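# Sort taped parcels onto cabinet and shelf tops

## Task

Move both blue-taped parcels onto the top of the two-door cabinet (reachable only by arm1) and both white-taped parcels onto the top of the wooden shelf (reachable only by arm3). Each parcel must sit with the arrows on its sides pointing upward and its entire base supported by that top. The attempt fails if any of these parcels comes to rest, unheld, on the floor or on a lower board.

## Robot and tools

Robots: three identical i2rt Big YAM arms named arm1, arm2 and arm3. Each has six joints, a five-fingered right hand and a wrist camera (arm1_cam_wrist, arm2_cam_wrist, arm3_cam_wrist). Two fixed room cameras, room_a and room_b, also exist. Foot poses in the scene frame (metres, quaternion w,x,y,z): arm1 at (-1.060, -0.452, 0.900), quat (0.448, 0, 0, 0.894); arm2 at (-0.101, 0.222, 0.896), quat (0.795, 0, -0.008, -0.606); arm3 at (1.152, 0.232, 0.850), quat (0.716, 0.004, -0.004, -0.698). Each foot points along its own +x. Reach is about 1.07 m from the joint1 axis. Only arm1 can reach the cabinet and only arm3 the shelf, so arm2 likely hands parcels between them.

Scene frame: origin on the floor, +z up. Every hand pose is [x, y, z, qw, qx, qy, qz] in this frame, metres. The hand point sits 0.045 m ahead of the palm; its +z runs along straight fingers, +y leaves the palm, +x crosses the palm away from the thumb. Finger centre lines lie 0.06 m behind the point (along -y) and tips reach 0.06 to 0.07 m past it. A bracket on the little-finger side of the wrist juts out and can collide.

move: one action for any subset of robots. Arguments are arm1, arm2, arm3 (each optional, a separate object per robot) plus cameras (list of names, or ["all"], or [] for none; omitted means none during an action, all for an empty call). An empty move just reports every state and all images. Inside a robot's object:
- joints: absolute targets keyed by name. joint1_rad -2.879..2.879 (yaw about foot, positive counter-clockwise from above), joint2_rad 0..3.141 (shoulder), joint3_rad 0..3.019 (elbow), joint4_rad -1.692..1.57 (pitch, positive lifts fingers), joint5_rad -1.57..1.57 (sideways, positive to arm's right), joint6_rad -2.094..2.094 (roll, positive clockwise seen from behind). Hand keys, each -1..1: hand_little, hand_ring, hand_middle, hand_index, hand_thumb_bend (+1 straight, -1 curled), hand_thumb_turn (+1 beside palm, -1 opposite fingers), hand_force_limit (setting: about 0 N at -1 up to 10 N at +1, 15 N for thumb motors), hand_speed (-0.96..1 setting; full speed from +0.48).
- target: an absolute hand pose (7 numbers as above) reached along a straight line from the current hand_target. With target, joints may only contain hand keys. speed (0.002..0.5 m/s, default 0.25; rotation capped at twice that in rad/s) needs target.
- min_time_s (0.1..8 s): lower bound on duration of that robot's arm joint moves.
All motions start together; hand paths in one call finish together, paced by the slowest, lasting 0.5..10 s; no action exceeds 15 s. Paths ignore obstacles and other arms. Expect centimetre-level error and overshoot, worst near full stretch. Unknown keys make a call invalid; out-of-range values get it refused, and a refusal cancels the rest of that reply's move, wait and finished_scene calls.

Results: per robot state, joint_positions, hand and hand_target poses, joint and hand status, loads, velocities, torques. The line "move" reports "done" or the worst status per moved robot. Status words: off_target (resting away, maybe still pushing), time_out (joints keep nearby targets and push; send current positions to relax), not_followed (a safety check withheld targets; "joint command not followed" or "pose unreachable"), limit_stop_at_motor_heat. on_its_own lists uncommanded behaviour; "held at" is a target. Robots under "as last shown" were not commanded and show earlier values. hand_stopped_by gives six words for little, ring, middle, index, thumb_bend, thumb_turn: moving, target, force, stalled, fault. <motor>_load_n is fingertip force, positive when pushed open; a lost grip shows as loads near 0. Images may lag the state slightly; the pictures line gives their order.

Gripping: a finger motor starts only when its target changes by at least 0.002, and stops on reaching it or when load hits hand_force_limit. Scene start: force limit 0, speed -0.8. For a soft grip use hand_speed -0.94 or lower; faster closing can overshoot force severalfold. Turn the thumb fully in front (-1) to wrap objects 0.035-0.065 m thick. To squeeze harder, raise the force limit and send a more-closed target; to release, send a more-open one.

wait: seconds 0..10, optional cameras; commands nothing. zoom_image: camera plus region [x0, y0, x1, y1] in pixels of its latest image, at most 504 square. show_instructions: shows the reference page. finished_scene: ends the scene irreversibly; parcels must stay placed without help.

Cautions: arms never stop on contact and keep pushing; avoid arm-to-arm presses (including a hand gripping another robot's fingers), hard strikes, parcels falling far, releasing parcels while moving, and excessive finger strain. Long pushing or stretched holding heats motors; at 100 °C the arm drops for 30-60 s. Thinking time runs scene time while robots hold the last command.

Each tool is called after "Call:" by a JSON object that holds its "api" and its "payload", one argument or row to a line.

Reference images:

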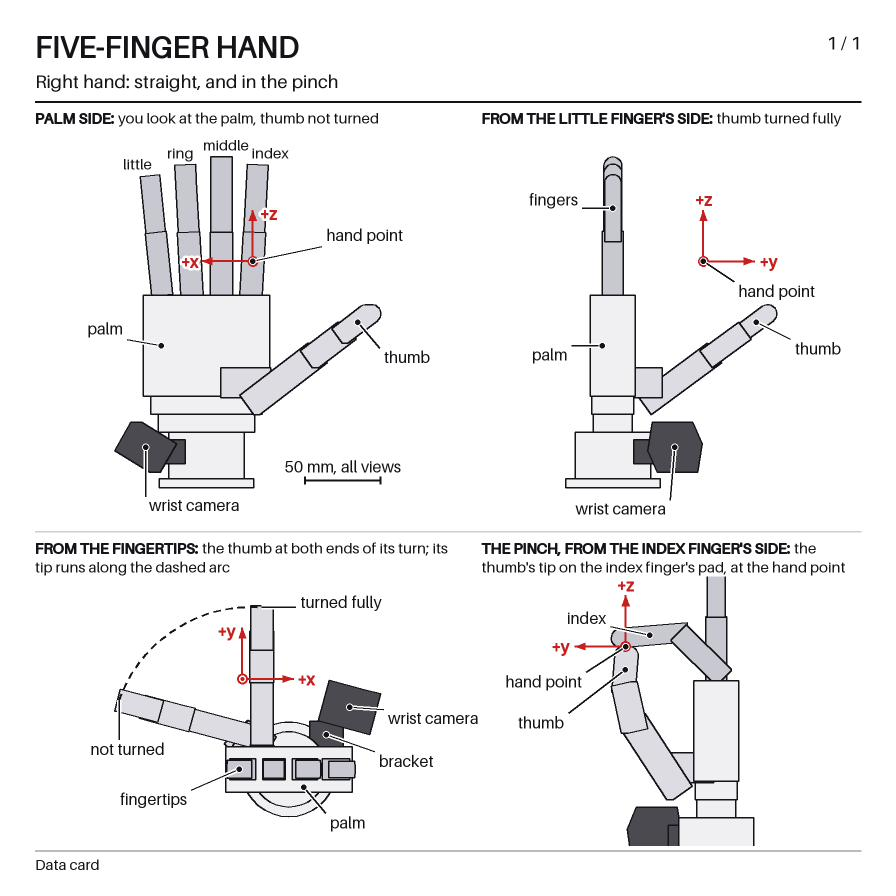

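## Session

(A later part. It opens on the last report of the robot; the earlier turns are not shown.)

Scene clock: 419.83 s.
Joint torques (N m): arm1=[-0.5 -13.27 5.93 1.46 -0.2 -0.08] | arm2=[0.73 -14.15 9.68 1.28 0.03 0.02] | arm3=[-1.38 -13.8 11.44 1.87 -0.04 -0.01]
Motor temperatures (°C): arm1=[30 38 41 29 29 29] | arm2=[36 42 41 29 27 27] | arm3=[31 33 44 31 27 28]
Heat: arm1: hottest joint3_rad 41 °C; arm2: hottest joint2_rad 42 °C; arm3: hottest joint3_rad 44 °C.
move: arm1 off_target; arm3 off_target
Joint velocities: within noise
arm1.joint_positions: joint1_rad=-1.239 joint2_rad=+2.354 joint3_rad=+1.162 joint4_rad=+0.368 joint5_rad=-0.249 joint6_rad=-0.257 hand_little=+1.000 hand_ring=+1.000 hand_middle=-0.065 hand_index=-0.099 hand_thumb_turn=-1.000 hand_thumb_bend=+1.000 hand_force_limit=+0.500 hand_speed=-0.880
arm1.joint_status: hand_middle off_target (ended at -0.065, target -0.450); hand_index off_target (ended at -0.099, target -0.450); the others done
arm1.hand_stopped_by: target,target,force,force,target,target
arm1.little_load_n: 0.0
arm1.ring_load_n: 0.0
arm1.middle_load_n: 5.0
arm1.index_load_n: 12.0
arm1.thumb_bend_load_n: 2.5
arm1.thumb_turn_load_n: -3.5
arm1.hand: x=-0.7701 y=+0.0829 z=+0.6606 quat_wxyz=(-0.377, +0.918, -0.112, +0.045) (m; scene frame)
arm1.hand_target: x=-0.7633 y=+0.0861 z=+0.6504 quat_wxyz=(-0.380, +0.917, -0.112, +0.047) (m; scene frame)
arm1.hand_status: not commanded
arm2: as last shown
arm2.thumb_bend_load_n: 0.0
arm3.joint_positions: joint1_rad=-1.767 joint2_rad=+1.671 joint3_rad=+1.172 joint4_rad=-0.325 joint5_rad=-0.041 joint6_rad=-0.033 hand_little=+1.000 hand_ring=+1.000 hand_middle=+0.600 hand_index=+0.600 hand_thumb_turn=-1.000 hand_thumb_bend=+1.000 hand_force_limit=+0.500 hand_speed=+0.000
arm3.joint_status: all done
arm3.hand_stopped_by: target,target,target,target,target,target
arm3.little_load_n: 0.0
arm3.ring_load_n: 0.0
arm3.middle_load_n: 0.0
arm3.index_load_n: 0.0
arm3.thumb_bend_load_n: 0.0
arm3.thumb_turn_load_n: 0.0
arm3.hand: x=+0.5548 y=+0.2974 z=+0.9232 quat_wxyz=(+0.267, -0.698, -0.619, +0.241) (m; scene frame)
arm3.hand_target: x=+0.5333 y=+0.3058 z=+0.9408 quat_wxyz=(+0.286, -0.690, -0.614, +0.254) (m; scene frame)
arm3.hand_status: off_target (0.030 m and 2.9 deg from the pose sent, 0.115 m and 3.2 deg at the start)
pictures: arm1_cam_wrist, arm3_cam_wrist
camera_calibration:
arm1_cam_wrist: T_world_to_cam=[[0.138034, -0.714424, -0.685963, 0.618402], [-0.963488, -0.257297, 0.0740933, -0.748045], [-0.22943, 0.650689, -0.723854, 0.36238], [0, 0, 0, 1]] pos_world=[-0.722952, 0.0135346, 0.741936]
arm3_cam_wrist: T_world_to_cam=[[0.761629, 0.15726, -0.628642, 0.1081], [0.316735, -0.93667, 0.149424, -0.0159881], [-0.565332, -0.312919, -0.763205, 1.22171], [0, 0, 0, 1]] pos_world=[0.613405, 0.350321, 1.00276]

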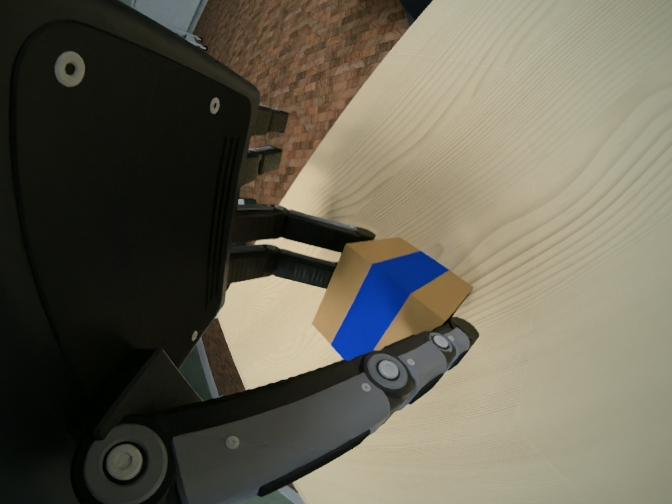

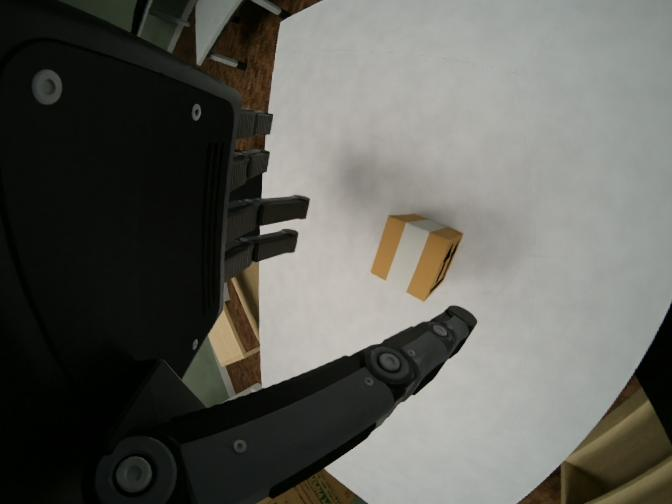

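Call:
{"api": "move", "payload": {
  "arm1": {"target": [-0.7633, 0.0861, 0.92, 0.3798, -0.9170, 0.1126, -0.0466], "speed": 0.12},
  "arm3": {"target": [0.5240, 0.3015, 0.875, 0.2833, -0.6839, -0.6212, 0.2573], "speed": 0.08},
  "cameras": ["arm1_cam_wrist", "arm3_cam_wrist"]
}}

Scene clock: 425.50 s.
Joint torques (N m): arm1=[-0.56 -14.1 10.33 0.72 -0.22 -0.09] | arm2=[0.73 -13.68 9.63 1.22 0.03 0.04] | arm3=[-0.97 -14.62 7.64 1.8 -0.03 0.01]
Motor temperatures (°C): arm1=[30 38 41 29 29 29] | arm2=[36 42 41 29 27 27] | arm3=[31 34 44 31 27 28]
Heat: arm1: hottest joint3_rad 41 °C; arm2: hottest joint2_rad 42 °C; arm3: hottest joint3_rad 44 °C.
move: arm1 off_target; arm3 done
Joint velocities: within noise
arm1.joint_positions: joint1_rad=-1.239 joint2_rad=+1.812 joint3_rad=+1.127 joint4_rad=-0.170 joint5_rad=-0.249 joint6_rad=-0.257 hand_little=+1.000 hand_ring=+1.000 hand_middle=-0.065 hand_index=-0.099 hand_thumb_turn=-1.000 hand_thumb_bend=+1.000 hand_force_limit=+0.500 hand_speed=-0.880
arm1.joint_status: not commanded
arm1.hand_stopped_by: target,target,force,force,target,target
arm1.little_load_n: 0.0
arm1.ring_load_n: 0.0
arm1.middle_load_n: 5.5
arm1.index_load_n: 12.0
arm1.thumb_bend_load_n: 2.0
arm1.thumb_turn_load_n: -3.5
arm1.hand: x=-0.7770 y=+0.0731 z=+0.9009 quat_wxyz=(-0.364, +0.924, -0.114, +0.038) (m; scene frame)
arm1.hand_target: x=-0.7637 y=+0.0854 z=+0.9204 quat_wxyz=(-0.380, +0.917, -0.112, +0.047) (m; scene frame)
arm1.hand_status: off_target (0.027 m and 2.2 deg from the pose sent, 0.260 m and 0.4 deg at the start)
arm2: as last shown
arm2.ring_load_n: -0.5
arm3.joint_positions: joint1_rad=-1.767 joint2_rad=+1.776 joint3_rad=+1.172 joint4_rad=-0.170 joint5_rad=-0.051 joint6_rad=-0.042 hand_little=+1.000 hand_ring=+1.000 hand_middle=+0.600 hand_index=+0.600 hand_thumb_turn=-1.000 hand_thumb_bend=+1.000 hand_force_limit=+0.500 hand_speed=+0.000
arm3.joint_status: not commanded
arm3.hand_stopped_by: target,target,target,target,target,target
arm3.little_load_n: 0.0
arm3.ring_load_n: 0.0
arm3.middle_load_n: 0.0
arm3.index_load_n: 0.0
arm3.thumb_bend_load_n: 0.0
arm3.thumb_turn_load_n: 0.0
arm3.hand: x=+0.5270 y=+0.3009 z=+0.8828 quat_wxyz=(+0.283, -0.687, -0.618, +0.258) (m; scene frame)
arm3.hand_target: x=+0.5241 y=+0.3013 z=+0.8751 quat_wxyz=(+0.283, -0.684, -0.621, +0.257) (m; scene frame)
arm3.hand_status: done (0.008 m and 0.5 deg from the pose sent, 0.057 m and 3.2 deg at the start)
pictures: arm1_cam_wrist, arm3_cam_wrist
camera_calibration:
arm1_cam_wrist: T_world_to_cam=[[0.125904, -0.732179, -0.669374, 0.754132], [-0.961949, -0.255036, 0.0980299, -0.795612], [-0.24249, 0.631562, -0.736429, 0.543726], [0, 0, 0, 1]] pos_world=[-0.728439, 0.00585345, 0.983206]
arm3_cam_wrist: T_world_to_cam=[[0.727213, 0.172323, -0.664429, 0.148503], [0.336271, -0.9333, 0.12599, 0.011493], [-0.5984, -0.31505, -0.736655, 1.17086], [0, 0, 0, 1]] pos_world=[0.588787, 0.354017, 0.959745]

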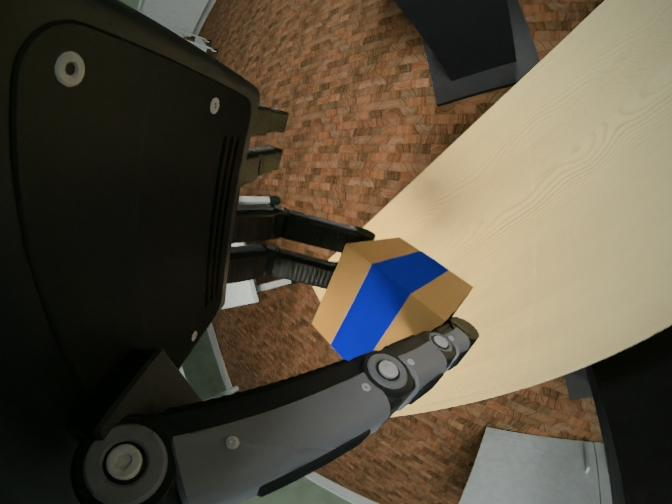

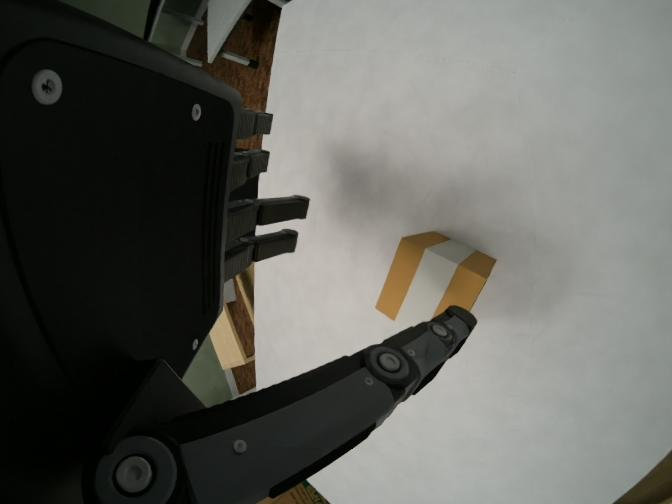

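Call:
{"api": "move", "payload": {
  "arm1": {"joints": {"joint1_rad": 1.38, "joint2_rad": 1.4, "joint3_rad": 1.1, "joint4_rad": -0.45, "joint5_rad": 0.0, "joint6_rad": 0.0}, "min_time_s": 6},
  "arm3": {"target": [0.5440, 0.2930, 0.870, 0.2833, -0.6839, -0.6212, 0.2573], "speed": 0.03},
  "cameras": ["arm1_cam_wrist", "arm3_cam_wrist"]
}}

Scene clock: 433.47 s.
Joint torques (N m): arm1=[-1.14 -10.05 8.42 0.81 0.2 0.07] | arm2=[0.73 -14.27 9.58 1.29 0.02 0.01] | arm3=[-0.21 -16.56 7.09 1.83 0.18 0.07]
Motor temperatures (°C): arm1=[30 38 42 29 29 29] | arm2=[36 41 41 29 27 27] | arm3=[31 34 43 31 27 28]
Heat: arm1: hottest joint3_rad 42 °C; arm2: hottest joint2_rad 41 °C; arm3: hottest joint3_rad 43 °C.
move: arm1 done; arm3 moving
Joint velocities: arm1=[0.093 -0.015 -0.007 0.012 -0.022 -0.007] | arm2=[within noise] | arm3=[within noise]
arm1.joint_positions: joint1_rad=+1.386 joint2_rad=+1.414 joint3_rad=+1.106 joint4_rad=-0.442 joint5_rad=-0.005 joint6_rad=-0.014 hand_little=+1.000 hand_ring=+1.000 hand_middle=-0.065 hand_index=-0.099 hand_thumb_turn=-1.000 hand_thumb_bend=+1.000 hand_force_limit=+0.500 hand_speed=-0.880
arm1.joint_status: all done
arm1.hand_stopped_by: target,target,force,force,target,target
arm1.little_load_n: 0.0
arm1.ring_load_n: 0.0
arm1.middle_load_n: 5.5
arm1.index_load_n: 12.0
arm1.thumb_bend_load_n: 2.5
arm1.thumb_turn_load_n: -3.5
arm1.hand: x=-1.5388 y=-0.7219 z=+1.0719 quat_wxyz=(-0.211, +0.478, +0.782, -0.339) (m; scene frame)
arm1.hand_target: x=-1.5368 y=-0.7170 z=+1.0748 quat_wxyz=(-0.211, +0.487, +0.777, -0.338) (m; scene frame)
arm1.hand_status: not commanded
arm2: as last shown
arm2.ring_load_n: 0.0
arm3.joint_positions: joint1_rad=-1.767 joint2_rad=+1.776 joint3_rad=+1.104 joint4_rad=-0.135 joint5_rad=-0.050 joint6_rad=-0.042 hand_little=+1.000 hand_ring=+1.000 hand_middle=+0.600 hand_index=+0.600 hand_thumb_turn=-1.000 hand_thumb_bend=+1.000 hand_force_limit=+0.500 hand_speed=+0.000
arm3.joint_status: not commanded
arm3.hand_stopped_by: target,target,target,target,target,target
arm3.little_load_n: 0.0
arm3.ring_load_n: 0.0
arm3.middle_load_n: 0.0
arm3.index_load_n: 0.0
arm3.thumb_bend_load_n: -0.5
arm3.thumb_turn_load_n: 0.0
arm3.hand: x=+0.5499 y=+0.2971 z=+0.8576 quat_wxyz=(+0.272, -0.692, -0.621, +0.248) (m; scene frame)
arm3.hand_target: x=+0.5441 y=+0.2929 z=+0.8699 quat_wxyz=(+0.283, -0.684, -0.621, +0.257) (m; scene frame)
arm3.hand_status: moving (0.014 m and 1.9 deg from the pose sent, 0.023 m and 0.5 deg at the start)
pictures: arm1_cam_wrist, arm3_cam_wrist
camera_calibration:
arm1_cam_wrist: T_world_to_cam=[[0.422278, 0.563086, -0.710363, 1.81741], [0.826448, -0.561087, 0.0465272, 0.83834], [-0.372376, -0.606725, -0.702296, -0.14331], [0, 0, 0, 1]] pos_world=[-1.51366, -0.639924, 1.15137]
arm3_cam_wrist: T_world_to_cam=[[0.748271, 0.168653, -0.641597, 0.0856734], [0.331425, -0.932838, 0.141319, -0.00709251], [-0.574672, -0.318386, -0.753911, 1.16767], [0, 0, 0, 1]] pos_world=[0.609272, 0.350705, 0.936291]

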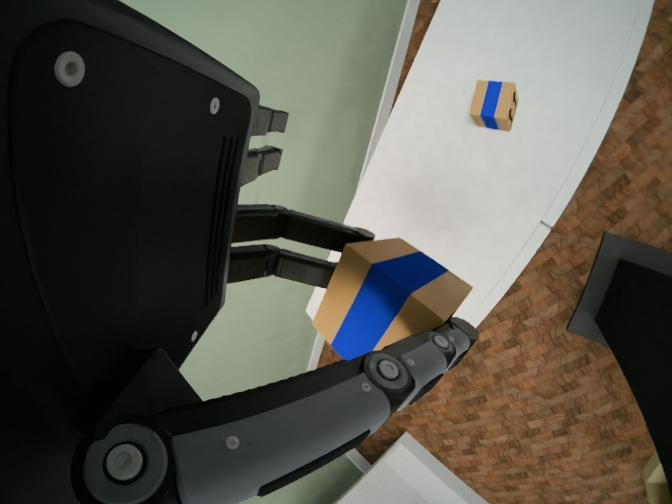

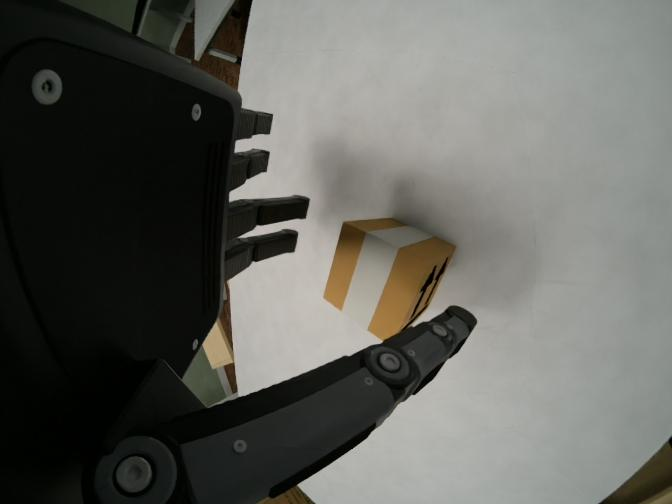

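Call:
{"api": "move", "payload": {
  "arm1": {"target": [-1.6400, -0.7500, 0.89, 0.19995, -0.48274, -0.78776, 0.32630], "speed": 0.12},
  "arm3": {"target": [0.5385, 0.2895, 0.845, 0.2833, -0.6839, -0.6212, 0.2573], "speed": 0.03},
  "cameras": ["arm1_cam_wrist", "arm3_cam_wrist"]
}}

Scene clock: 436.80 s.
Joint torques (N m): arm1=[-0.56 -12.81 10.48 1.48 -0.1 -0.14] | arm2=[0.56 -14.39 9.68 1.25 0.03 0.02] | arm3=[0.5 -13.51 7.02 1.89 0.19 0.11]
Motor temperatures (°C): arm1=[30 38 42 29 29 29] | arm2=[36 41 41 29 27 27] | arm3=[31 35 42 31 27 28]
Heat: arm1: hottest joint3_rad 42 °C; arm2: hottest joint2_rad 41 °C; arm3: hottest joint3_rad 42 °C.
move: arm1 off_target; arm3 off_target
Joint velocities: within noise
arm1.joint_positions: joint1_rad=+1.357 joint2_rad=+1.885 joint3_rad=+1.173 joint4_rad=-0.110 joint5_rad=-0.032 joint6_rad=-0.026 hand_little=+1.000 hand_ring=+1.000 hand_middle=-0.065 hand_index=-0.099 hand_thumb_turn=-1.000 hand_thumb_bend=+1.000 hand_force_limit=+0.500 hand_speed=-0.880
arm1.joint_status: not commanded
arm1.hand_stopped_by: target,target,force,force,target,target
arm1.little_load_n: 0.0
arm1.ring_load_n: 0.0
arm1.middle_load_n: 5.5
arm1.index_load_n: 12.0
arm1.thumb_bend_load_n: 2.5
arm1.thumb_turn_load_n: -3.5
arm1.hand: x=-1.6181 y=-0.7455 z=+0.8821 quat_wxyz=(-0.189, +0.488, +0.792, -0.313) (m; scene frame)
arm1.hand_target: x=-1.6391 y=-0.7496 z=+0.8906 quat_wxyz=(-0.200, +0.483, +0.788, -0.326) (m; scene frame)
arm1.hand_status: off_target (0.024 m and 2.1 deg from the pose sent, 0.210 m and 2.1 deg at the start)
arm2: as last shown
arm3.joint_positions: joint1_rad=-1.759 joint2_rad=+1.791 joint3_rad=+1.101 joint4_rad=-0.078 joint5_rad=-0.044 joint6_rad=-0.042 hand_little=+1.000 hand_ring=+1.000 hand_middle=+0.600 hand_index=+0.600 hand_thumb_turn=-1.000 hand_thumb_bend=+1.000 hand_force_limit=+0.500 hand_speed=+0.000
arm3.joint_status: not commanded
arm3.hand_stopped_by: target,target,target,target,target,target
arm3.little_load_n: 0.0
arm3.ring_load_n: 0.0
arm3.middle_load_n: 0.0
arm3.index_load_n: 0.0
arm3.thumb_bend_load_n: 0.5
arm3.thumb_turn_load_n: 0.0
arm3.hand: x=+0.5395 y=+0.2954 z=+0.8555 quat_wxyz=(+0.287, -0.684, -0.619, +0.258) (m; scene frame)
arm3.hand_target: x=+0.5388 y=+0.2894 z=+0.8452 quat_wxyz=(+0.283, -0.684, -0.621, +0.257) (m; scene frame)
arm3.hand_status: off_target (0.012 m and 0.5 deg from the pose sent, 0.019 m and 1.9 deg at the start)
pictures: arm1_cam_wrist, arm3_cam_wrist
camera_calibration:
arm1_cam_wrist: T_world_to_cam=[[0.471373, 0.577148, -0.666864, 1.78101], [0.820857, -0.563602, 0.0924438, 0.848045], [-0.322492, -0.590976, -0.739423, -0.195256], [0, 0, 0, 1]] pos_world=[-1.59861, -0.665339, 0.964918]
arm3_cam_wrist: T_world_to_cam=[[0.722765, 0.178299, -0.667697, 0.125691], [0.33967, -0.933046, 0.118528, 0.0101465], [-0.601859, -0.312465, -0.734936, 1.15619], [0, 0, 0, 1]] pos_world=[0.601575, 0.348327, 0.93245]

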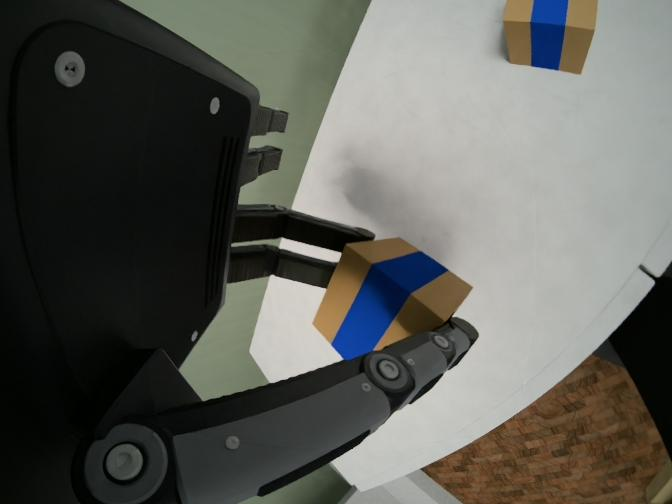

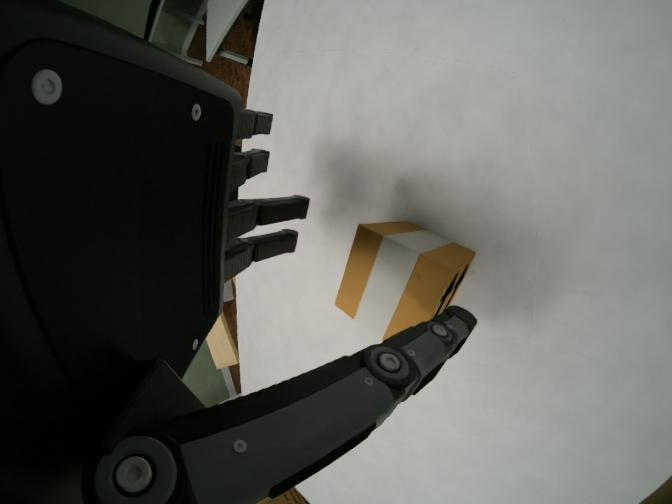

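Call:
{"api": "move", "payload": {
  "arm1": {"target": [-1.6350, -0.7520, 0.82, 0.19995, -0.48274, -0.78776, 0.32630], "speed": 0.06},
  "arm3": {"target": [0.5440, 0.2885, 0.833, 0.2833, -0.6839, -0.6212, 0.2573], "speed": 0.03},
  "cameras": ["arm3_cam_wrist"]
}}

Scene clock: 439.57 s.
Joint torques (N m): arm1=[0.15 -13.16 6.78 1.54 0.07 -0.11] | arm2=[0.62 -13.8 9.63 1.33 0.04 0.07] | arm3=[0.32 -14.21 6.76 1.91 0.19 0.13]
Motor temperatures (°C): arm1=[30 38 42 29 29 29] | arm2=[36 41 41 29 27 27] | arm3=[31 35 42 31 27 28]
Heat: arm1: hottest joint3_rad 42 °C; arm2: hottest joint2_rad 41 °C; arm3: hottest joint3_rad 42 °C.
move: arm1 off_target; arm3 off_target
Joint velocities: within noise
arm1.joint_positions: joint1_rad=+1.357 joint2_rad=+2.002 joint3_rad=+1.173 joint4_rad=+0.051 joint5_rad=-0.032 joint6_rad=-0.027 hand_little=+1.000 hand_ring=+1.000 hand_middle=-0.065 hand_index=-0.099 hand_thumb_turn=-1.000 hand_thumb_bend=+1.000 hand_force_limit=+0.500 hand_speed=-0.880
arm1.joint_status: not commanded
arm1.hand_stopped_by: target,target,force,force,target,target
arm1.little_load_n: 0.0
arm1.ring_load_n: 0.0
arm1.middle_load_n: 5.5
arm1.index_load_n: 12.0
arm1.thumb_bend_load_n: 2.5
arm1.thumb_turn_load_n: -3.0
arm1.hand: x=-1.6341 y=-0.7528 z=+0.8325 quat_wxyz=(-0.200, +0.483, +0.786, -0.330) (m; scene frame)
arm1.hand_target: x=-1.6346 y=-0.7519 z=+0.8201 quat_wxyz=(-0.200, +0.483, +0.788, -0.326) (m; scene frame)
arm1.hand_status: off_target (0.013 m and 0.5 deg from the pose sent, 0.065 m and 2.2 deg at the start)
arm2.joint_positions: joint1_rad=-0.305 joint2_rad=+1.439 joint3_rad=+1.204 joint4_rad=-0.382 joint5_rad=+0.060 joint6_rad=+0.069 hand_little=+1.000 hand_ring=+1.000 hand_middle=+0.950 hand_index=+0.950 hand_thumb_turn=-1.000 hand_thumb_bend=+1.000 hand_force_limit=+0.500 hand_speed=+0.000
arm2.joint_status: not commanded
arm2.hand_stopped_by: target,target,target,target,target,target
arm2.little_load_n: 0.0
arm2.ring_load_n: -0.5
arm2.middle_load_n: 0.0
arm2.index_load_n: 0.0
arm2.thumb_bend_load_n: 0.0
arm2.thumb_turn_load_n: 0.0
arm2.hand: x=-0.1026 y=-0.3741 z=+1.1240 quat_wxyz=(+0.014, -0.063, -0.884, +0.463) (m; scene frame)
arm2.hand_target: x=-0.0994 y=-0.3694 z=+1.1314 quat_wxyz=(+0.011, -0.064, -0.882, +0.466) (m; scene frame)
arm2.hand_status: not commanded
arm3.joint_positions: joint1_rad=-1.759 joint2_rad=+1.801 joint3_rad=+1.076 joint4_rad=-0.041 joint5_rad=-0.044 joint6_rad=-0.042 hand_little=+1.000 hand_ring=+1.000 hand_middle=+0.600 hand_index=+0.600 hand_thumb_turn=-1.000 hand_thumb_bend=+1.000 hand_force_limit=+0.500 hand_speed=+0.000
arm3.joint_status: not commanded
arm3.hand_stopped_by: target,target,target,target,target,target
arm3.little_load_n: 0.0
arm3.ring_load_n: 0.0
arm3.middle_load_n: 0.0
arm3.index_load_n: -0.5
arm3.thumb_bend_load_n: 0.0
arm3.thumb_turn_load_n: 0.0
arm3.hand: x=+0.5445 y=+0.2947 z=+0.8439 quat_wxyz=(+0.287, -0.684, -0.618, +0.259) (m; scene frame)
arm3.hand_target: x=+0.5442 y=+0.2885 z=+0.8333 quat_wxyz=(+0.283, -0.684, -0.621, +0.257) (m; scene frame)
arm3.hand_status: off_target (0.013 m and 0.6 deg from the pose sent, 0.024 m and 0.5 deg at the start)
pictures: arm3_cam_wrist
camera_calibration:
arm3_cam_wrist: T_world_to_cam=[[0.722076, 0.178428, -0.668408, 0.115366], [0.339554, -0.933192, 0.117707, 0.00993464], [-0.602751, -0.311954, -0.734422, 1.15031], [0, 0, 0, 1]] pos_world=[0.606672, 0.347529, 0.920751]

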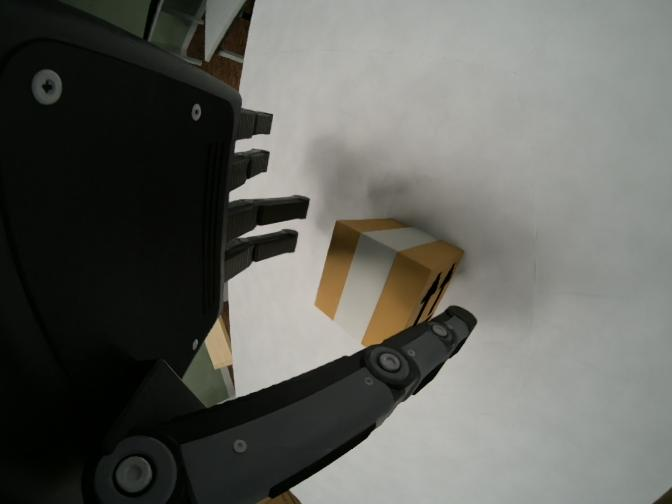

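Call:
{"api": "move", "payload": {
  "arm1": {"target": [-1.6350, -0.7515, 0.79, 0.19995, -0.48274, -0.78776, 0.32630], "speed": 0.03},
  "arm3": {"target": [0.5440, 0.2878, 0.810, 0.2833, -0.6839, -0.6212, 0.2573], "speed": 0.03},
  "cameras": ["arm1_cam_wrist", "arm3_cam_wrist"]
}}

Scene clock: 442.03 s.
Joint torques (N m): arm1=[0.03 -12.16 6.17 1.48 0.04 -0.11] | arm2=[0.38 -14.1 9.57 1.21 0.02 0.02] | arm3=[-0.09 -13.92 6.49 1.81 0.18 0.15]
Motor temperatures (°C): arm1=[30 38 42 29 29 29] | arm2=[36 41 41 29 27 27] | arm3=[31 35 42 31 27 28]
Heat: arm1: hottest joint3_rad 42 °C; arm2: hottest joint2_rad 41 °C; arm3: hottest joint3_rad 42 °C.
move: arm1 off_target; arm3 off_target
Joint velocities: within noise
arm1.joint_positions: joint1_rad=+1.357 joint2_rad=+2.044 joint3_rad=+1.173 joint4_rad=+0.117 joint5_rad=-0.032 joint6_rad=-0.027 hand_little=+1.000 hand_ring=+1.000 hand_middle=-0.065 hand_index=-0.099 hand_thumb_turn=-1.000 hand_thumb_bend=+1.000 hand_force_limit=+0.500 hand_speed=-0.880
arm1.joint_status: not commanded
arm1.hand_stopped_by: target,target,force,force,target,target
arm1.little_load_n: 0.0
arm1.ring_load_n: 0.0
arm1.middle_load_n: 5.0
arm1.index_load_n: 11.5
arm1.thumb_bend_load_n: 2.5
arm1.thumb_turn_load_n: -3.5
arm1.hand: x=-1.6401 y=-0.7555 z=+0.8163 quat_wxyz=(-0.206, +0.481, +0.782, -0.339) (m; scene frame)
arm1.hand_target: x=-1.6340 y=-0.7512 z=+0.7909 quat_wxyz=(-0.200, +0.483, +0.788, -0.326) (m; scene frame)
arm1.hand_status: off_target (0.027 m and 1.8 deg from the pose sent, 0.043 m and 0.5 deg at the start)
arm2: as last shown
arm2.ring_load_n: 0.0
arm3.joint_positions: joint1_rad=-1.757 joint2_rad=+1.847 joint3_rad=+1.063 joint4_rad=+0.015 joint5_rad=-0.043 joint6_rad=-0.042 hand_little=+1.000 hand_ring=+1.000 hand_middle=+0.600 hand_index=+0.600 hand_thumb_turn=-1.000 hand_thumb_bend=+1.000 hand_force_limit=+0.500 hand_speed=+0.000
arm3.joint_status: not commanded
arm3.hand_stopped_by: target,target,target,target,target,target
arm3.little_load_n: 0.0
arm3.ring_load_n: 0.0
arm3.middle_load_n: 0.0
arm3.index_load_n: 0.0
arm3.thumb_bend_load_n: 0.0
arm3.thumb_turn_load_n: 0.5
arm3.hand: x=+0.5445 y=+0.2939 z=+0.8199 quat_wxyz=(+0.287, -0.684, -0.619, +0.258) (m; scene frame)
arm3.hand_target: x=+0.5444 y=+0.2877 z=+0.8101 quat_wxyz=(+0.283, -0.684, -0.621, +0.257) (m; scene frame)
arm3.hand_status: off_target (0.012 m and 0.5 deg from the pose sent, 0.034 m and 0.5 deg at the start)
pictures: arm1_cam_wrist, arm3_cam_wrist
camera_calibration:
arm1_cam_wrist: T_world_to_cam=[[0.428384, 0.557935, -0.710771, 1.70398], [0.825639, -0.561312, 0.0570014, 0.904926], [-0.367161, -0.611259, -0.70111, -0.376849], [0, 0, 0, 1]] pos_world=[-1.61547, -0.673119, 0.895347]
arm3_cam_wrist: T_world_to_cam=[[0.723198, 0.179192, -0.666989, 0.0974354], [0.340159, -0.932911, 0.118191, 0.0112612], [-0.601063, -0.312358, -0.735633, 1.13262], [0, 0, 0, 1]] pos_world=[0.606478, 0.346827, 0.896848]

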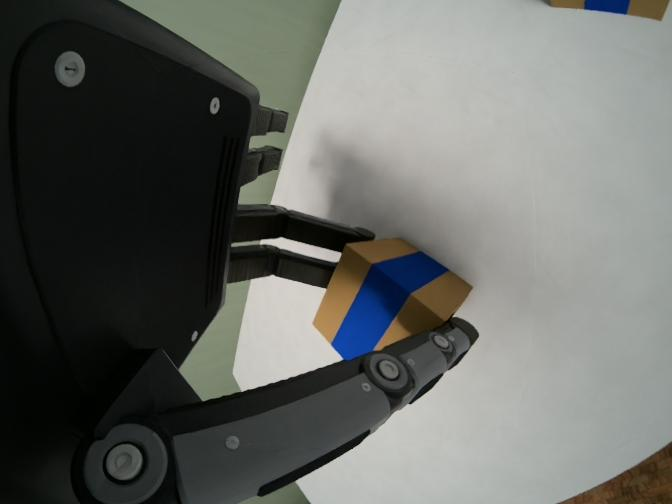

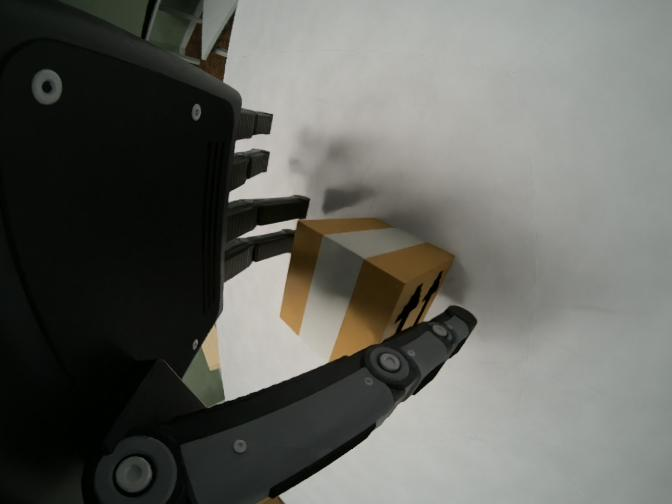

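Call:
{"api": "move", "payload": {
  "arm1": {"target": [-1.6330, -0.7510, 0.776, 0.19995, -0.48274, -0.78776, 0.32630], "speed": 0.02},
  "arm3": {"joints": {"hand_index": -0.45, "hand_middle": -0.45, "hand_speed": -0.88, "hand_force_limit": 0.51}},
  "cameras": ["arm1_cam_wrist", "arm3_cam_wrist"]
}}

Scene clock: 446.47 s.
Joint torques (N m): arm1=[0.03 -11.05 5.44 1.39 0.06 -0.11] | arm2=[0.91 -13.8 9.72 1.35 0.04 0.02] | arm3=[-0.21 -13.92 6.45 1.94 0.24 0.09]
Motor temperatures (°C): arm1=[30 38 42 29 29 29] | arm2=[36 41 41 29 27 27] | arm3=[31 35 42 31 27 28]
Heat: arm1: hottest joint3_rad 42 °C; arm2: hottest joint2_rad 41 °C; arm3: hottest joint3_rad 42 °C.
move: arm1 off_target; arm3 off_target
Joint velocities: within noise
arm1.joint_positions: joint1_rad=+1.357 joint2_rad=+2.052 joint3_rad=+1.173 joint4_rad=+0.152 joint5_rad=-0.032 joint6_rad=-0.027 hand_little=+1.000 hand_ring=+1.000 hand_middle=-0.065 hand_index=-0.099 hand_thumb_turn=-1.000 hand_thumb_bend=+1.000 hand_force_limit=+0.500 hand_speed=-0.880
arm1.joint_status: not commanded
arm1.hand_stopped_by: target,target,force,force,target,target
arm1.little_load_n: 0.0
arm1.ring_load_n: 0.0
arm1.middle_load_n: 4.5
arm1.index_load_n: 11.5
arm1.thumb_bend_load_n: 2.5
arm1.thumb_turn_load_n: -4.0
arm1.hand: x=-1.6458 y=-0.7581 z=+0.8169 quat_wxyz=(-0.213, +0.478, +0.777, -0.350) (m; scene frame)
arm1.hand_target: x=-1.6310 y=-0.7502 z=+0.7780 quat_wxyz=(-0.200, +0.483, +0.788, -0.326) (m; scene frame)
arm1.hand_status: off_target (0.043 m and 3.4 deg from the pose sent, 0.041 m and 1.8 deg at the start)
arm2: as last shown
arm3.joint_positions: joint1_rad=-1.757 joint2_rad=+1.847 joint3_rad=+1.063 joint4_rad=+0.017 joint5_rad=-0.043 joint6_rad=-0.042 hand_little=+1.000 hand_ring=+1.000 hand_middle=-0.031 hand_index=-0.065 hand_thumb_turn=-1.000 hand_thumb_bend=+1.000 hand_force_limit=+0.510 hand_speed=-0.880
arm3.joint_status: hand_middle off_target (ended at -0.031, target -0.450); hand_index off_target (ended at -0.065, target -0.450); the others done
arm3.hand_stopped_by: target,target,force,force,target,target
arm3.little_load_n: 0.0
arm3.ring_load_n: 0.0
arm3.middle_load_n: 8.0
arm3.index_load_n: 11.0
arm3.thumb_bend_load_n: 2.0
arm3.thumb_turn_load_n: -3.0
arm3.hand: x=+0.5442 y=+0.2940 z=+0.8201 quat_wxyz=(+0.287, -0.684, -0.619, +0.258) (m; scene frame)
arm3.hand_target: x=+0.5444 y=+0.2878 z=+0.8101 quat_wxyz=(+0.283, -0.684, -0.621, +0.257) (m; scene frame)
arm3.hand_status: not commanded
pictures: arm1_cam_wrist, arm3_cam_wrist
camera_calibration:
arm1_cam_wrist: T_world_to_cam=[[0.410403, 0.549691, -0.727605, 1.68629], [0.826869, -0.560768, 0.0427439, 0.922262], [-0.384522, -0.619177, -0.684663, -0.42806], [0, 0, 0, 1]] pos_world=[-1.61925, -0.67481, 0.894458]
arm3_cam_wrist: T_world_to_cam=[[0.722558, 0.179328, -0.667646, 0.098628], [0.340052, -0.933049, 0.117406, 0.0122186], [-0.601892, -0.311866, -0.735163, 1.13259], [0, 0, 0, 1]] pos_world=[0.606275, 0.346929, 0.897049]

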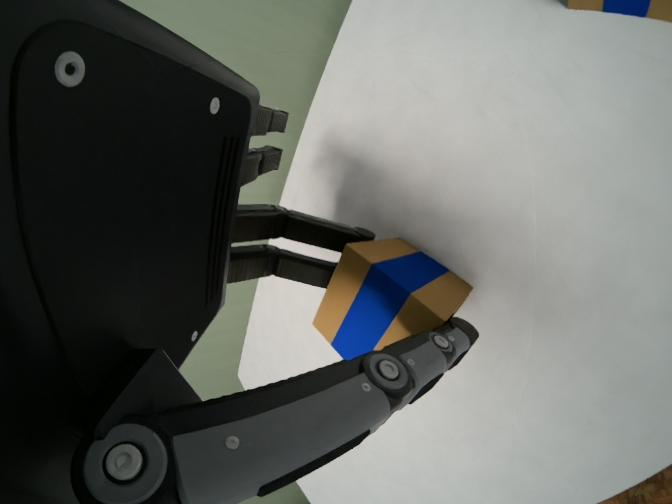

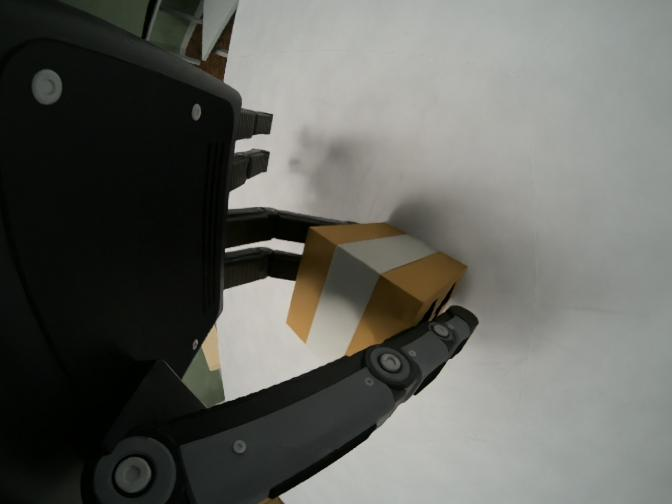

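Call:
{"api": "move", "payload": {
  "arm1": {"target": [-1.6380, -0.7530, 0.800, 0.19995, -0.48274, -0.78776, 0.32630], "speed": 0.03},
  "arm3": {"target": [0.5444, 0.2878, 1.0, 0.2833, -0.6839, -0.6212, 0.2573], "speed": 0.1},
  "cameras": ["arm1_cam_wrist", "arm3_cam_wrist", "room_a", "room_b"]
}}

Call:
{"api": "zoom_image", "payload": {
  "camera": "room_b",
  "region": [570, 240, 800, 500]
}}

Call:
{"api": "zoom_image", "payload": {
  "camera": "room_a",
  "region": [660, 230, 830, 400]
}}

Scene clock: 457.53 s.
Joint torques (N m): arm1=[-0.09 -13.74 6.67 0.14 0.05 -0.1] | arm2=[0.56 -13.74 9.72 1.26 0.03 0.02] | arm3=[0.15 -14.62 11.84 1.01 0.13 0.1]
Motor temperatures (°C): arm1=[30 37 42 29 28 29] | arm2=[36 41 41 29 27 27] | arm3=[31 35 41 31 27 28]
Heat: arm1: hottest joint3_rad 42 °C; arm2: hottest joint2_rad 41 °C; arm3: hottest joint3_rad 41 °C.
move: arm1 off_target; arm3 off_target
Joint velocities: within noise
arm1.joint_positions: joint1_rad=+1.357 joint2_rad=+2.052 joint3_rad=+1.179 joint4_rad=+0.128 joint5_rad=-0.032 joint6_rad=-0.027 hand_little=+1.000 hand_ring=+1.000 hand_middle=-0.065 hand_index=-0.099 hand_thumb_turn=-1.000 hand_thumb_bend=+1.000 hand_force_limit=+0.500 hand_speed=-0.880
arm1.joint_status: not commanded
arm1.hand_stopped_by: target,target,force,force,target,target
arm1.little_load_n: 0.0
arm1.ring_load_n: 0.0
arm1.middle_load_n: 5.0
arm1.index_load_n: 11.5
arm1.thumb_bend_load_n: 2.0
arm1.thumb_turn_load_n: -4.0
arm1.hand: x=-1.6438 y=-0.7573 z=+0.8157 quat_wxyz=(-0.209, +0.480, +0.780, -0.343) (m; scene frame)
arm1.hand_target: x=-1.6376 y=-0.7529 z=+0.8003 quat_wxyz=(-0.200, +0.483, +0.788, -0.326) (m; scene frame)
arm1.hand_status: off_target (0.017 m and 2.4 deg from the pose sent, 0.019 m and 3.4 deg at the start)
arm2: as last shown
arm2.ring_load_n: -0.5
arm2.middle_load_n: 0.5
arm2.thumb_turn_load_n: 0.5
arm3.joint_positions: joint1_rad=-1.757 joint2_rad=+1.601 joint3_rad=+1.218 joint4_rad=-0.448 joint5_rad=-0.043 joint6_rad=-0.042 hand_little=+1.000 hand_ring=+1.000 hand_middle=-0.031 hand_index=-0.065 hand_thumb_turn=-1.000 hand_thumb_bend=+1.000 hand_force_limit=+0.510 hand_speed=-0.880
arm3.joint_status: not commanded
arm3.hand_stopped_by: target,target,force,force,target,target
arm3.little_load_n: -0.5
arm3.ring_load_n: 0.0
arm3.middle_load_n: 8.0
arm3.index_load_n: 11.0
arm3.thumb_bend_load_n: 2.0
arm3.thumb_turn_load_n: -2.5
arm3.hand: x=+0.5625 y=+0.2907 z=+0.9689 quat_wxyz=(+0.264, -0.693, -0.626, +0.240) (m; scene frame)
arm3.hand_target: x=+0.5458 y=+0.2876 z=+1.0002 quat_wxyz=(+0.283, -0.684, -0.621, +0.258) (m; scene frame)
arm3.hand_status: off_target (0.036 m and 3.2 deg from the pose sent, 0.180 m and 0.5 deg at the start)
pictures: arm1_cam_wrist, arm3_cam_wrist, room_a, room_b
camera_calibration:
arm1_cam_wrist: T_world_to_cam=[[0.422124, 0.555085, -0.716723, 1.69858], [0.826121, -0.561087, 0.0520075, 0.912157], [-0.373275, -0.614054, -0.695416, -0.396481], [0, 0, 0, 1]] pos_world=[-1.61856, -0.674516, 0.894251]
arm3_cam_wrist: T_world_to_cam=[[0.762945, 0.172289, -0.623082, 0.121492], [0.33136, -0.931811, 0.148084, -0.039881], [-0.555081, -0.319445, -0.76801, 1.25967], [0, 0, 0, 1]] pos_world=[0.619743, 0.344302, 1.04905]

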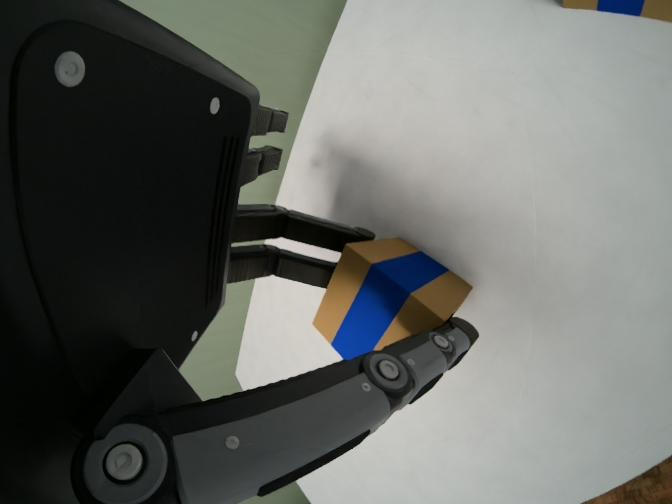

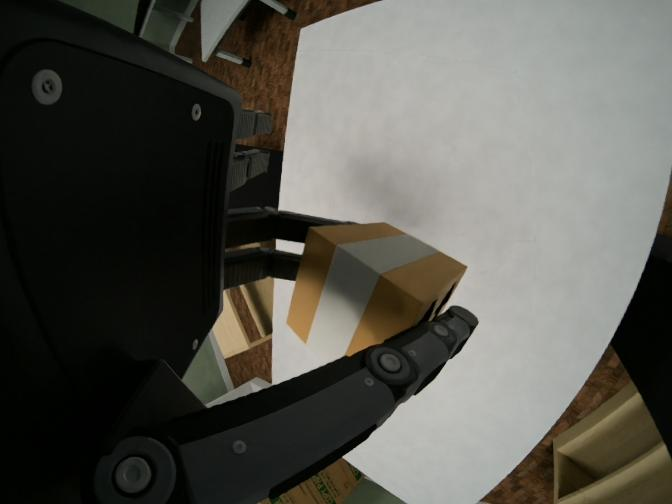

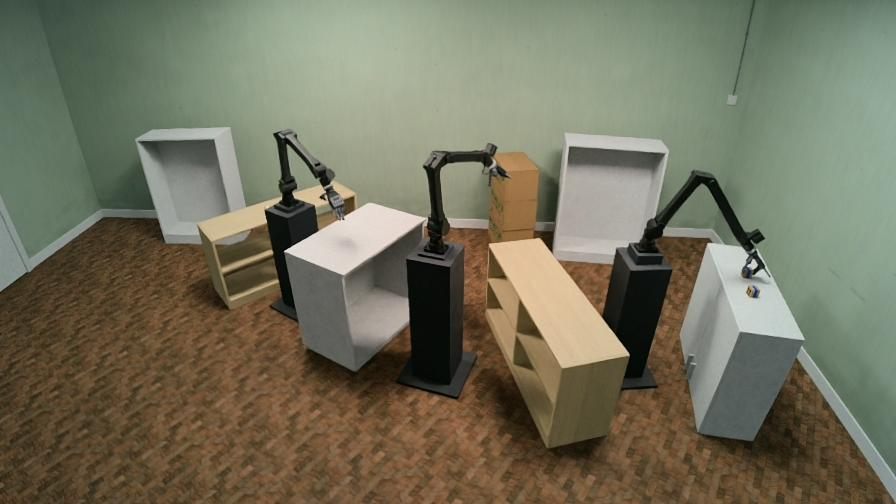

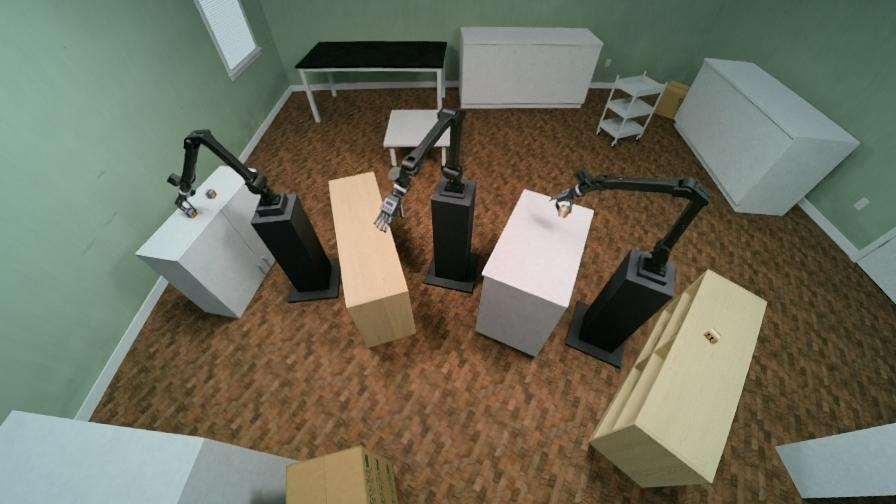

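Scaled by 1.938 from the camera's 896x504 image, which has a finer 1280x720 frame.

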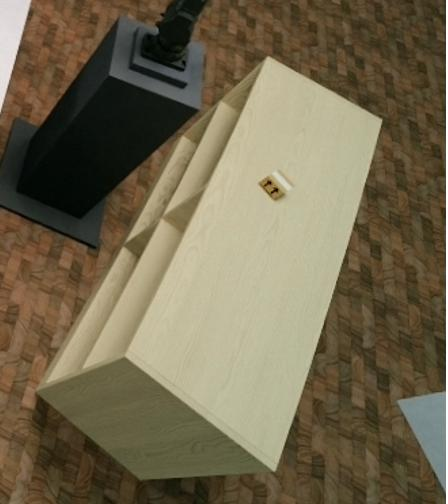

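Scaled by 2.965 from the camera's 896x504 image, which has a finer 1280x720 frame.

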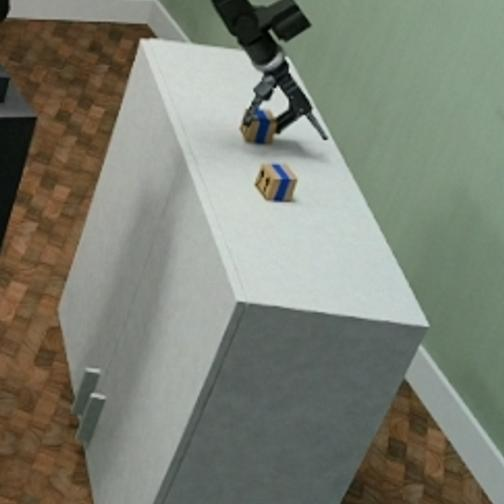

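Call:
{"api": "zoom_image", "payload": {
  "camera": "room_a",
  "region": [730, 255, 775, 300]
}}

Call:
{"api": "zoom_image", "payload": {
  "camera": "arm1_cam_wrist",
  "region": [300, 100, 550, 380]
}}

Call:
{"api": "move", "payload": {
  "arm3": {"joints": {"joint1_rad": 0.53, "joint2_rad": 1.8, "joint3_rad": 1.25, "joint4_rad": 0.4, "joint5_rad": 0.0, "joint6_rad": -1.57}, "min_time_s": 7},
  "cameras": ["arm3_cam_wrist"]
}}

Scaled by 11.200 from the camera's 896x504 image, which has a finer 1280x720 frame.

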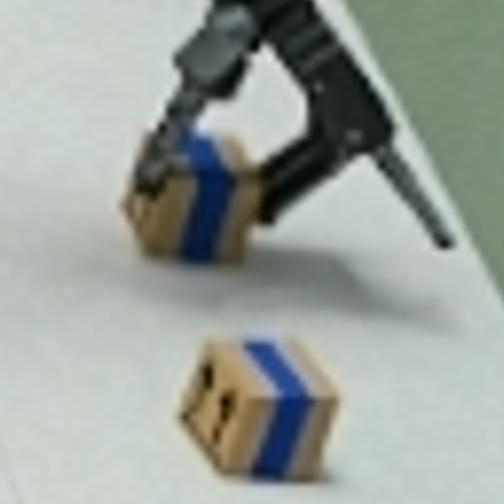

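Scaled by 1.800 from the camera's 672x504 image, which has a finer 960x720 frame.

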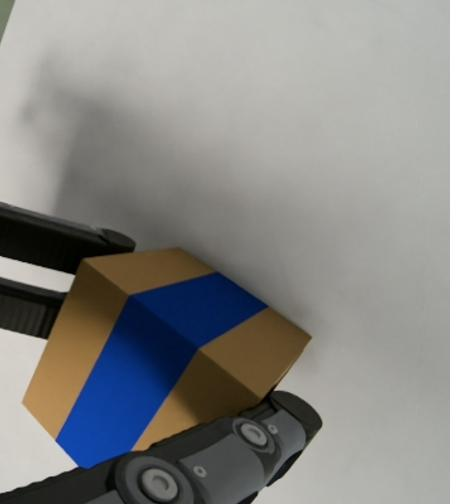

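Scene clock: 475.07 s.
Joint torques (N m): arm1=[0.03 -13.86 6.68 0.16 0.06 -0.11] | arm2=[0.5 -13.92 9.65 1.36 0.01 0.04] | arm3=[-0.79 -14.39 10.44 2.54 0.18 -0.11]
Motor temperatures (°C): arm1=[30 37 41 29 28 29] | arm2=[36 41 41 29 27 27] | arm3=[30 35 40 31 27 28]
Heat: arm1: hottest joint3_rad 41 °C; arm2: hottest joint2_rad 41 °C; arm3: hottest joint3_rad 40 °C.
move: arm3 done
Joint velocities: within noise
arm1, arm2: as last shown
arm1.middle_load_n: 5.5
arm1.thumb_bend_load_n: 2.5
arm2.ring_load_n: 0.0
arm2.middle_load_n: 0.0
arm2.thumb_turn_load_n: 0.0
arm3.joint_positions: joint1_rad=+0.538 joint2_rad=+1.784 joint3_rad=+1.218 joint4_rad=+0.380 joint5_rad=-0.003 joint6_rad=-1.557 hand_little=+1.000 hand_ring=+1.000 hand_middle=-0.031 hand_index=-0.065 hand_thumb_turn=-1.000 hand_thumb_bend=+1.000 hand_force_limit=+0.510 hand_speed=-0.880
arm3.joint_status: all done
arm3.hand_stopped_by: target,target,force,force,target,target
arm3.little_load_n: 0.0
arm3.ring_load_n: 0.0
arm3.middle_load_n: 7.5
arm3.index_load_n: 10.5
arm3.thumb_bend_load_n: 2.0
arm3.thumb_turn_load_n: -2.0
arm3.hand: x=+1.4994 y=-0.4331 z=+1.0546 quat_wxyz=(+0.301, +0.669, -0.377, +0.566) (m; scene frame)
arm3.hand_target: x=+1.4995 y=-0.4461 z=+1.0674 quat_wxyz=(+0.314, +0.659, -0.371, +0.574) (m; scene frame)
arm3.hand_status: not commanded
pictures: arm3_cam_wrist
camera_calibration:
arm3_cam_wrist: T_world_to_cam=[[-0.815121, -0.53299, 0.226937, 0.749028], [-0.458864, 0.354946, -0.814529, 1.71996], [0.353586, -0.768072, -0.533893, -0.18936], [0, 0, 0, 1]] pos_world=[1.46673, -0.356713, 1.12988]

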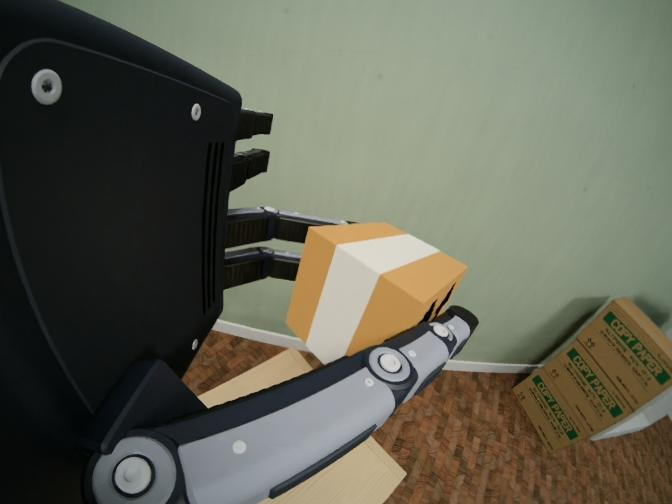

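Call:
{"api": "move", "payload": {
  "arm1": {"joints": {"joint2_rad": 2.10, "joint4_rad": 0.13}, "min_time_s": 2},
  "cameras": ["arm1_cam_wrist", "room_a"]
}}

Call:
{"api": "zoom_image", "payload": {
  "camera": "room_a",
  "region": [730, 255, 775, 300]
}}

Scene clock: 478.53 s.
Joint torques (N m): arm1=[0.21 -11.69 6.79 1.09 0.06 -0.11] | arm2=[0.79 -13.86 9.73 1.21 0.04 0.01] | arm3=[-0.85 -15.38 10.41 2.58 0.16 -0.08]
Motor temperatures (°C): arm1=[30 37 41 29 28 29] | arm2=[36 41 41 29 27 27] | arm3=[30 35 40 31 27 28]
Heat: arm1: hottest joint3_rad 41 °C; arm2: hottest joint2_rad 41 °C; arm3: hottest joint3_rad 40 °C.
move: arm1 done
Joint velocities: within noise
arm1.joint_positions: joint1_rad=+1.357 joint2_rad=+2.052 joint3_rad=+1.179 joint4_rad=+0.129 joint5_rad=-0.032 joint6_rad=-0.027 hand_little=+1.000 hand_ring=+1.000 hand_middle=-0.065 hand_index=-0.099 hand_thumb_turn=-1.000 hand_thumb_bend=+1.000 hand_force_limit=+0.500 hand_speed=-0.880
arm1.joint_status: all done
arm1.hand_stopped_by: target,target,force,force,target,target
arm1.little_load_n: 0.0
arm1.ring_load_n: 0.0
arm1.middle_load_n: 5.0
arm1.index_load_n: 11.0
arm1.thumb_bend_load_n: 2.5
arm1.thumb_turn_load_n: -4.0
arm1.hand: x=-1.6441 y=-0.7574 z=+0.8159 quat_wxyz=(-0.209, +0.480, +0.780, -0.343) (m; scene frame)
arm1.hand_target: x=-1.6376 y=-0.7530 z=+0.7875 quat_wxyz=(-0.200, +0.483, +0.788, -0.327) (m; scene frame)
arm1.hand_status: not commanded
arm2, arm3: as last shown
arm3.index_load_n: 11.0
arm3.thumb_bend_load_n: 1.5
arm3.thumb_turn_load_n: -2.5
arm3.hand: x=+1.4994 y=-0.4332 z=+1.0547 quat_wxyz=(+0.301, +0.669, -0.377, +0.566) (m; scene frame)
pictures: arm1_cam_wrist, room_a
camera_calibration:
arm1_cam_wrist: T_world_to_cam=[[0.421436, 0.554779, -0.717365, 1.69804], [0.826161, -0.561082, 0.0514342, 0.91284], [-0.373966, -0.614335, -0.694796, -0.398408], [0, 0, 0, 1]] pos_world=[-1.61876, -0.674615, 0.894351]

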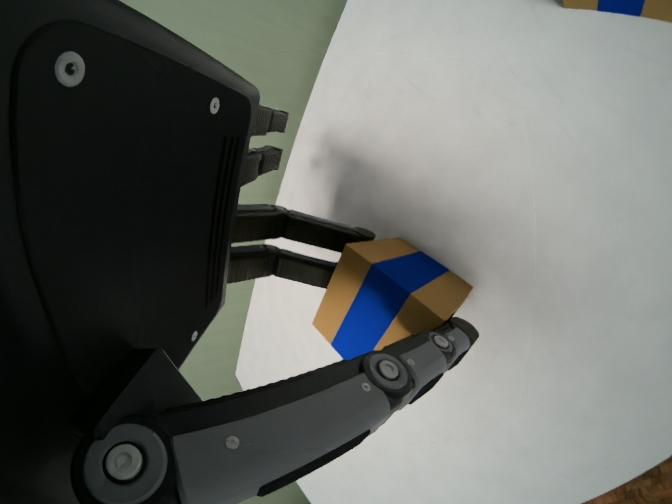

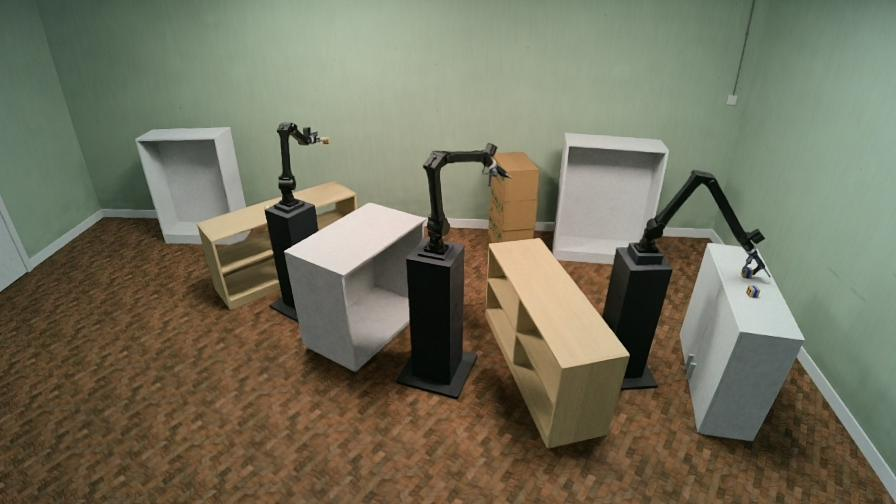

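Scaled by 11.200 from the camera's 896x504 image, which has a finer 1280x720 frame.

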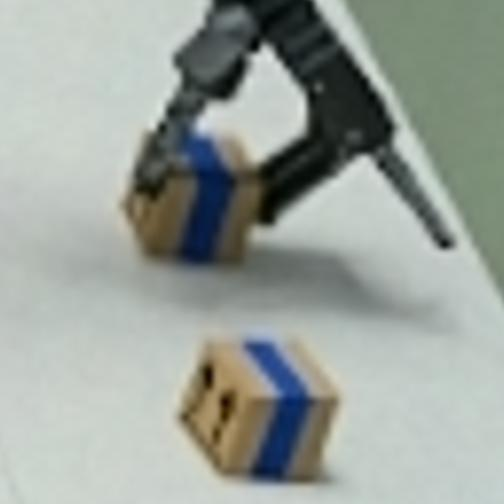

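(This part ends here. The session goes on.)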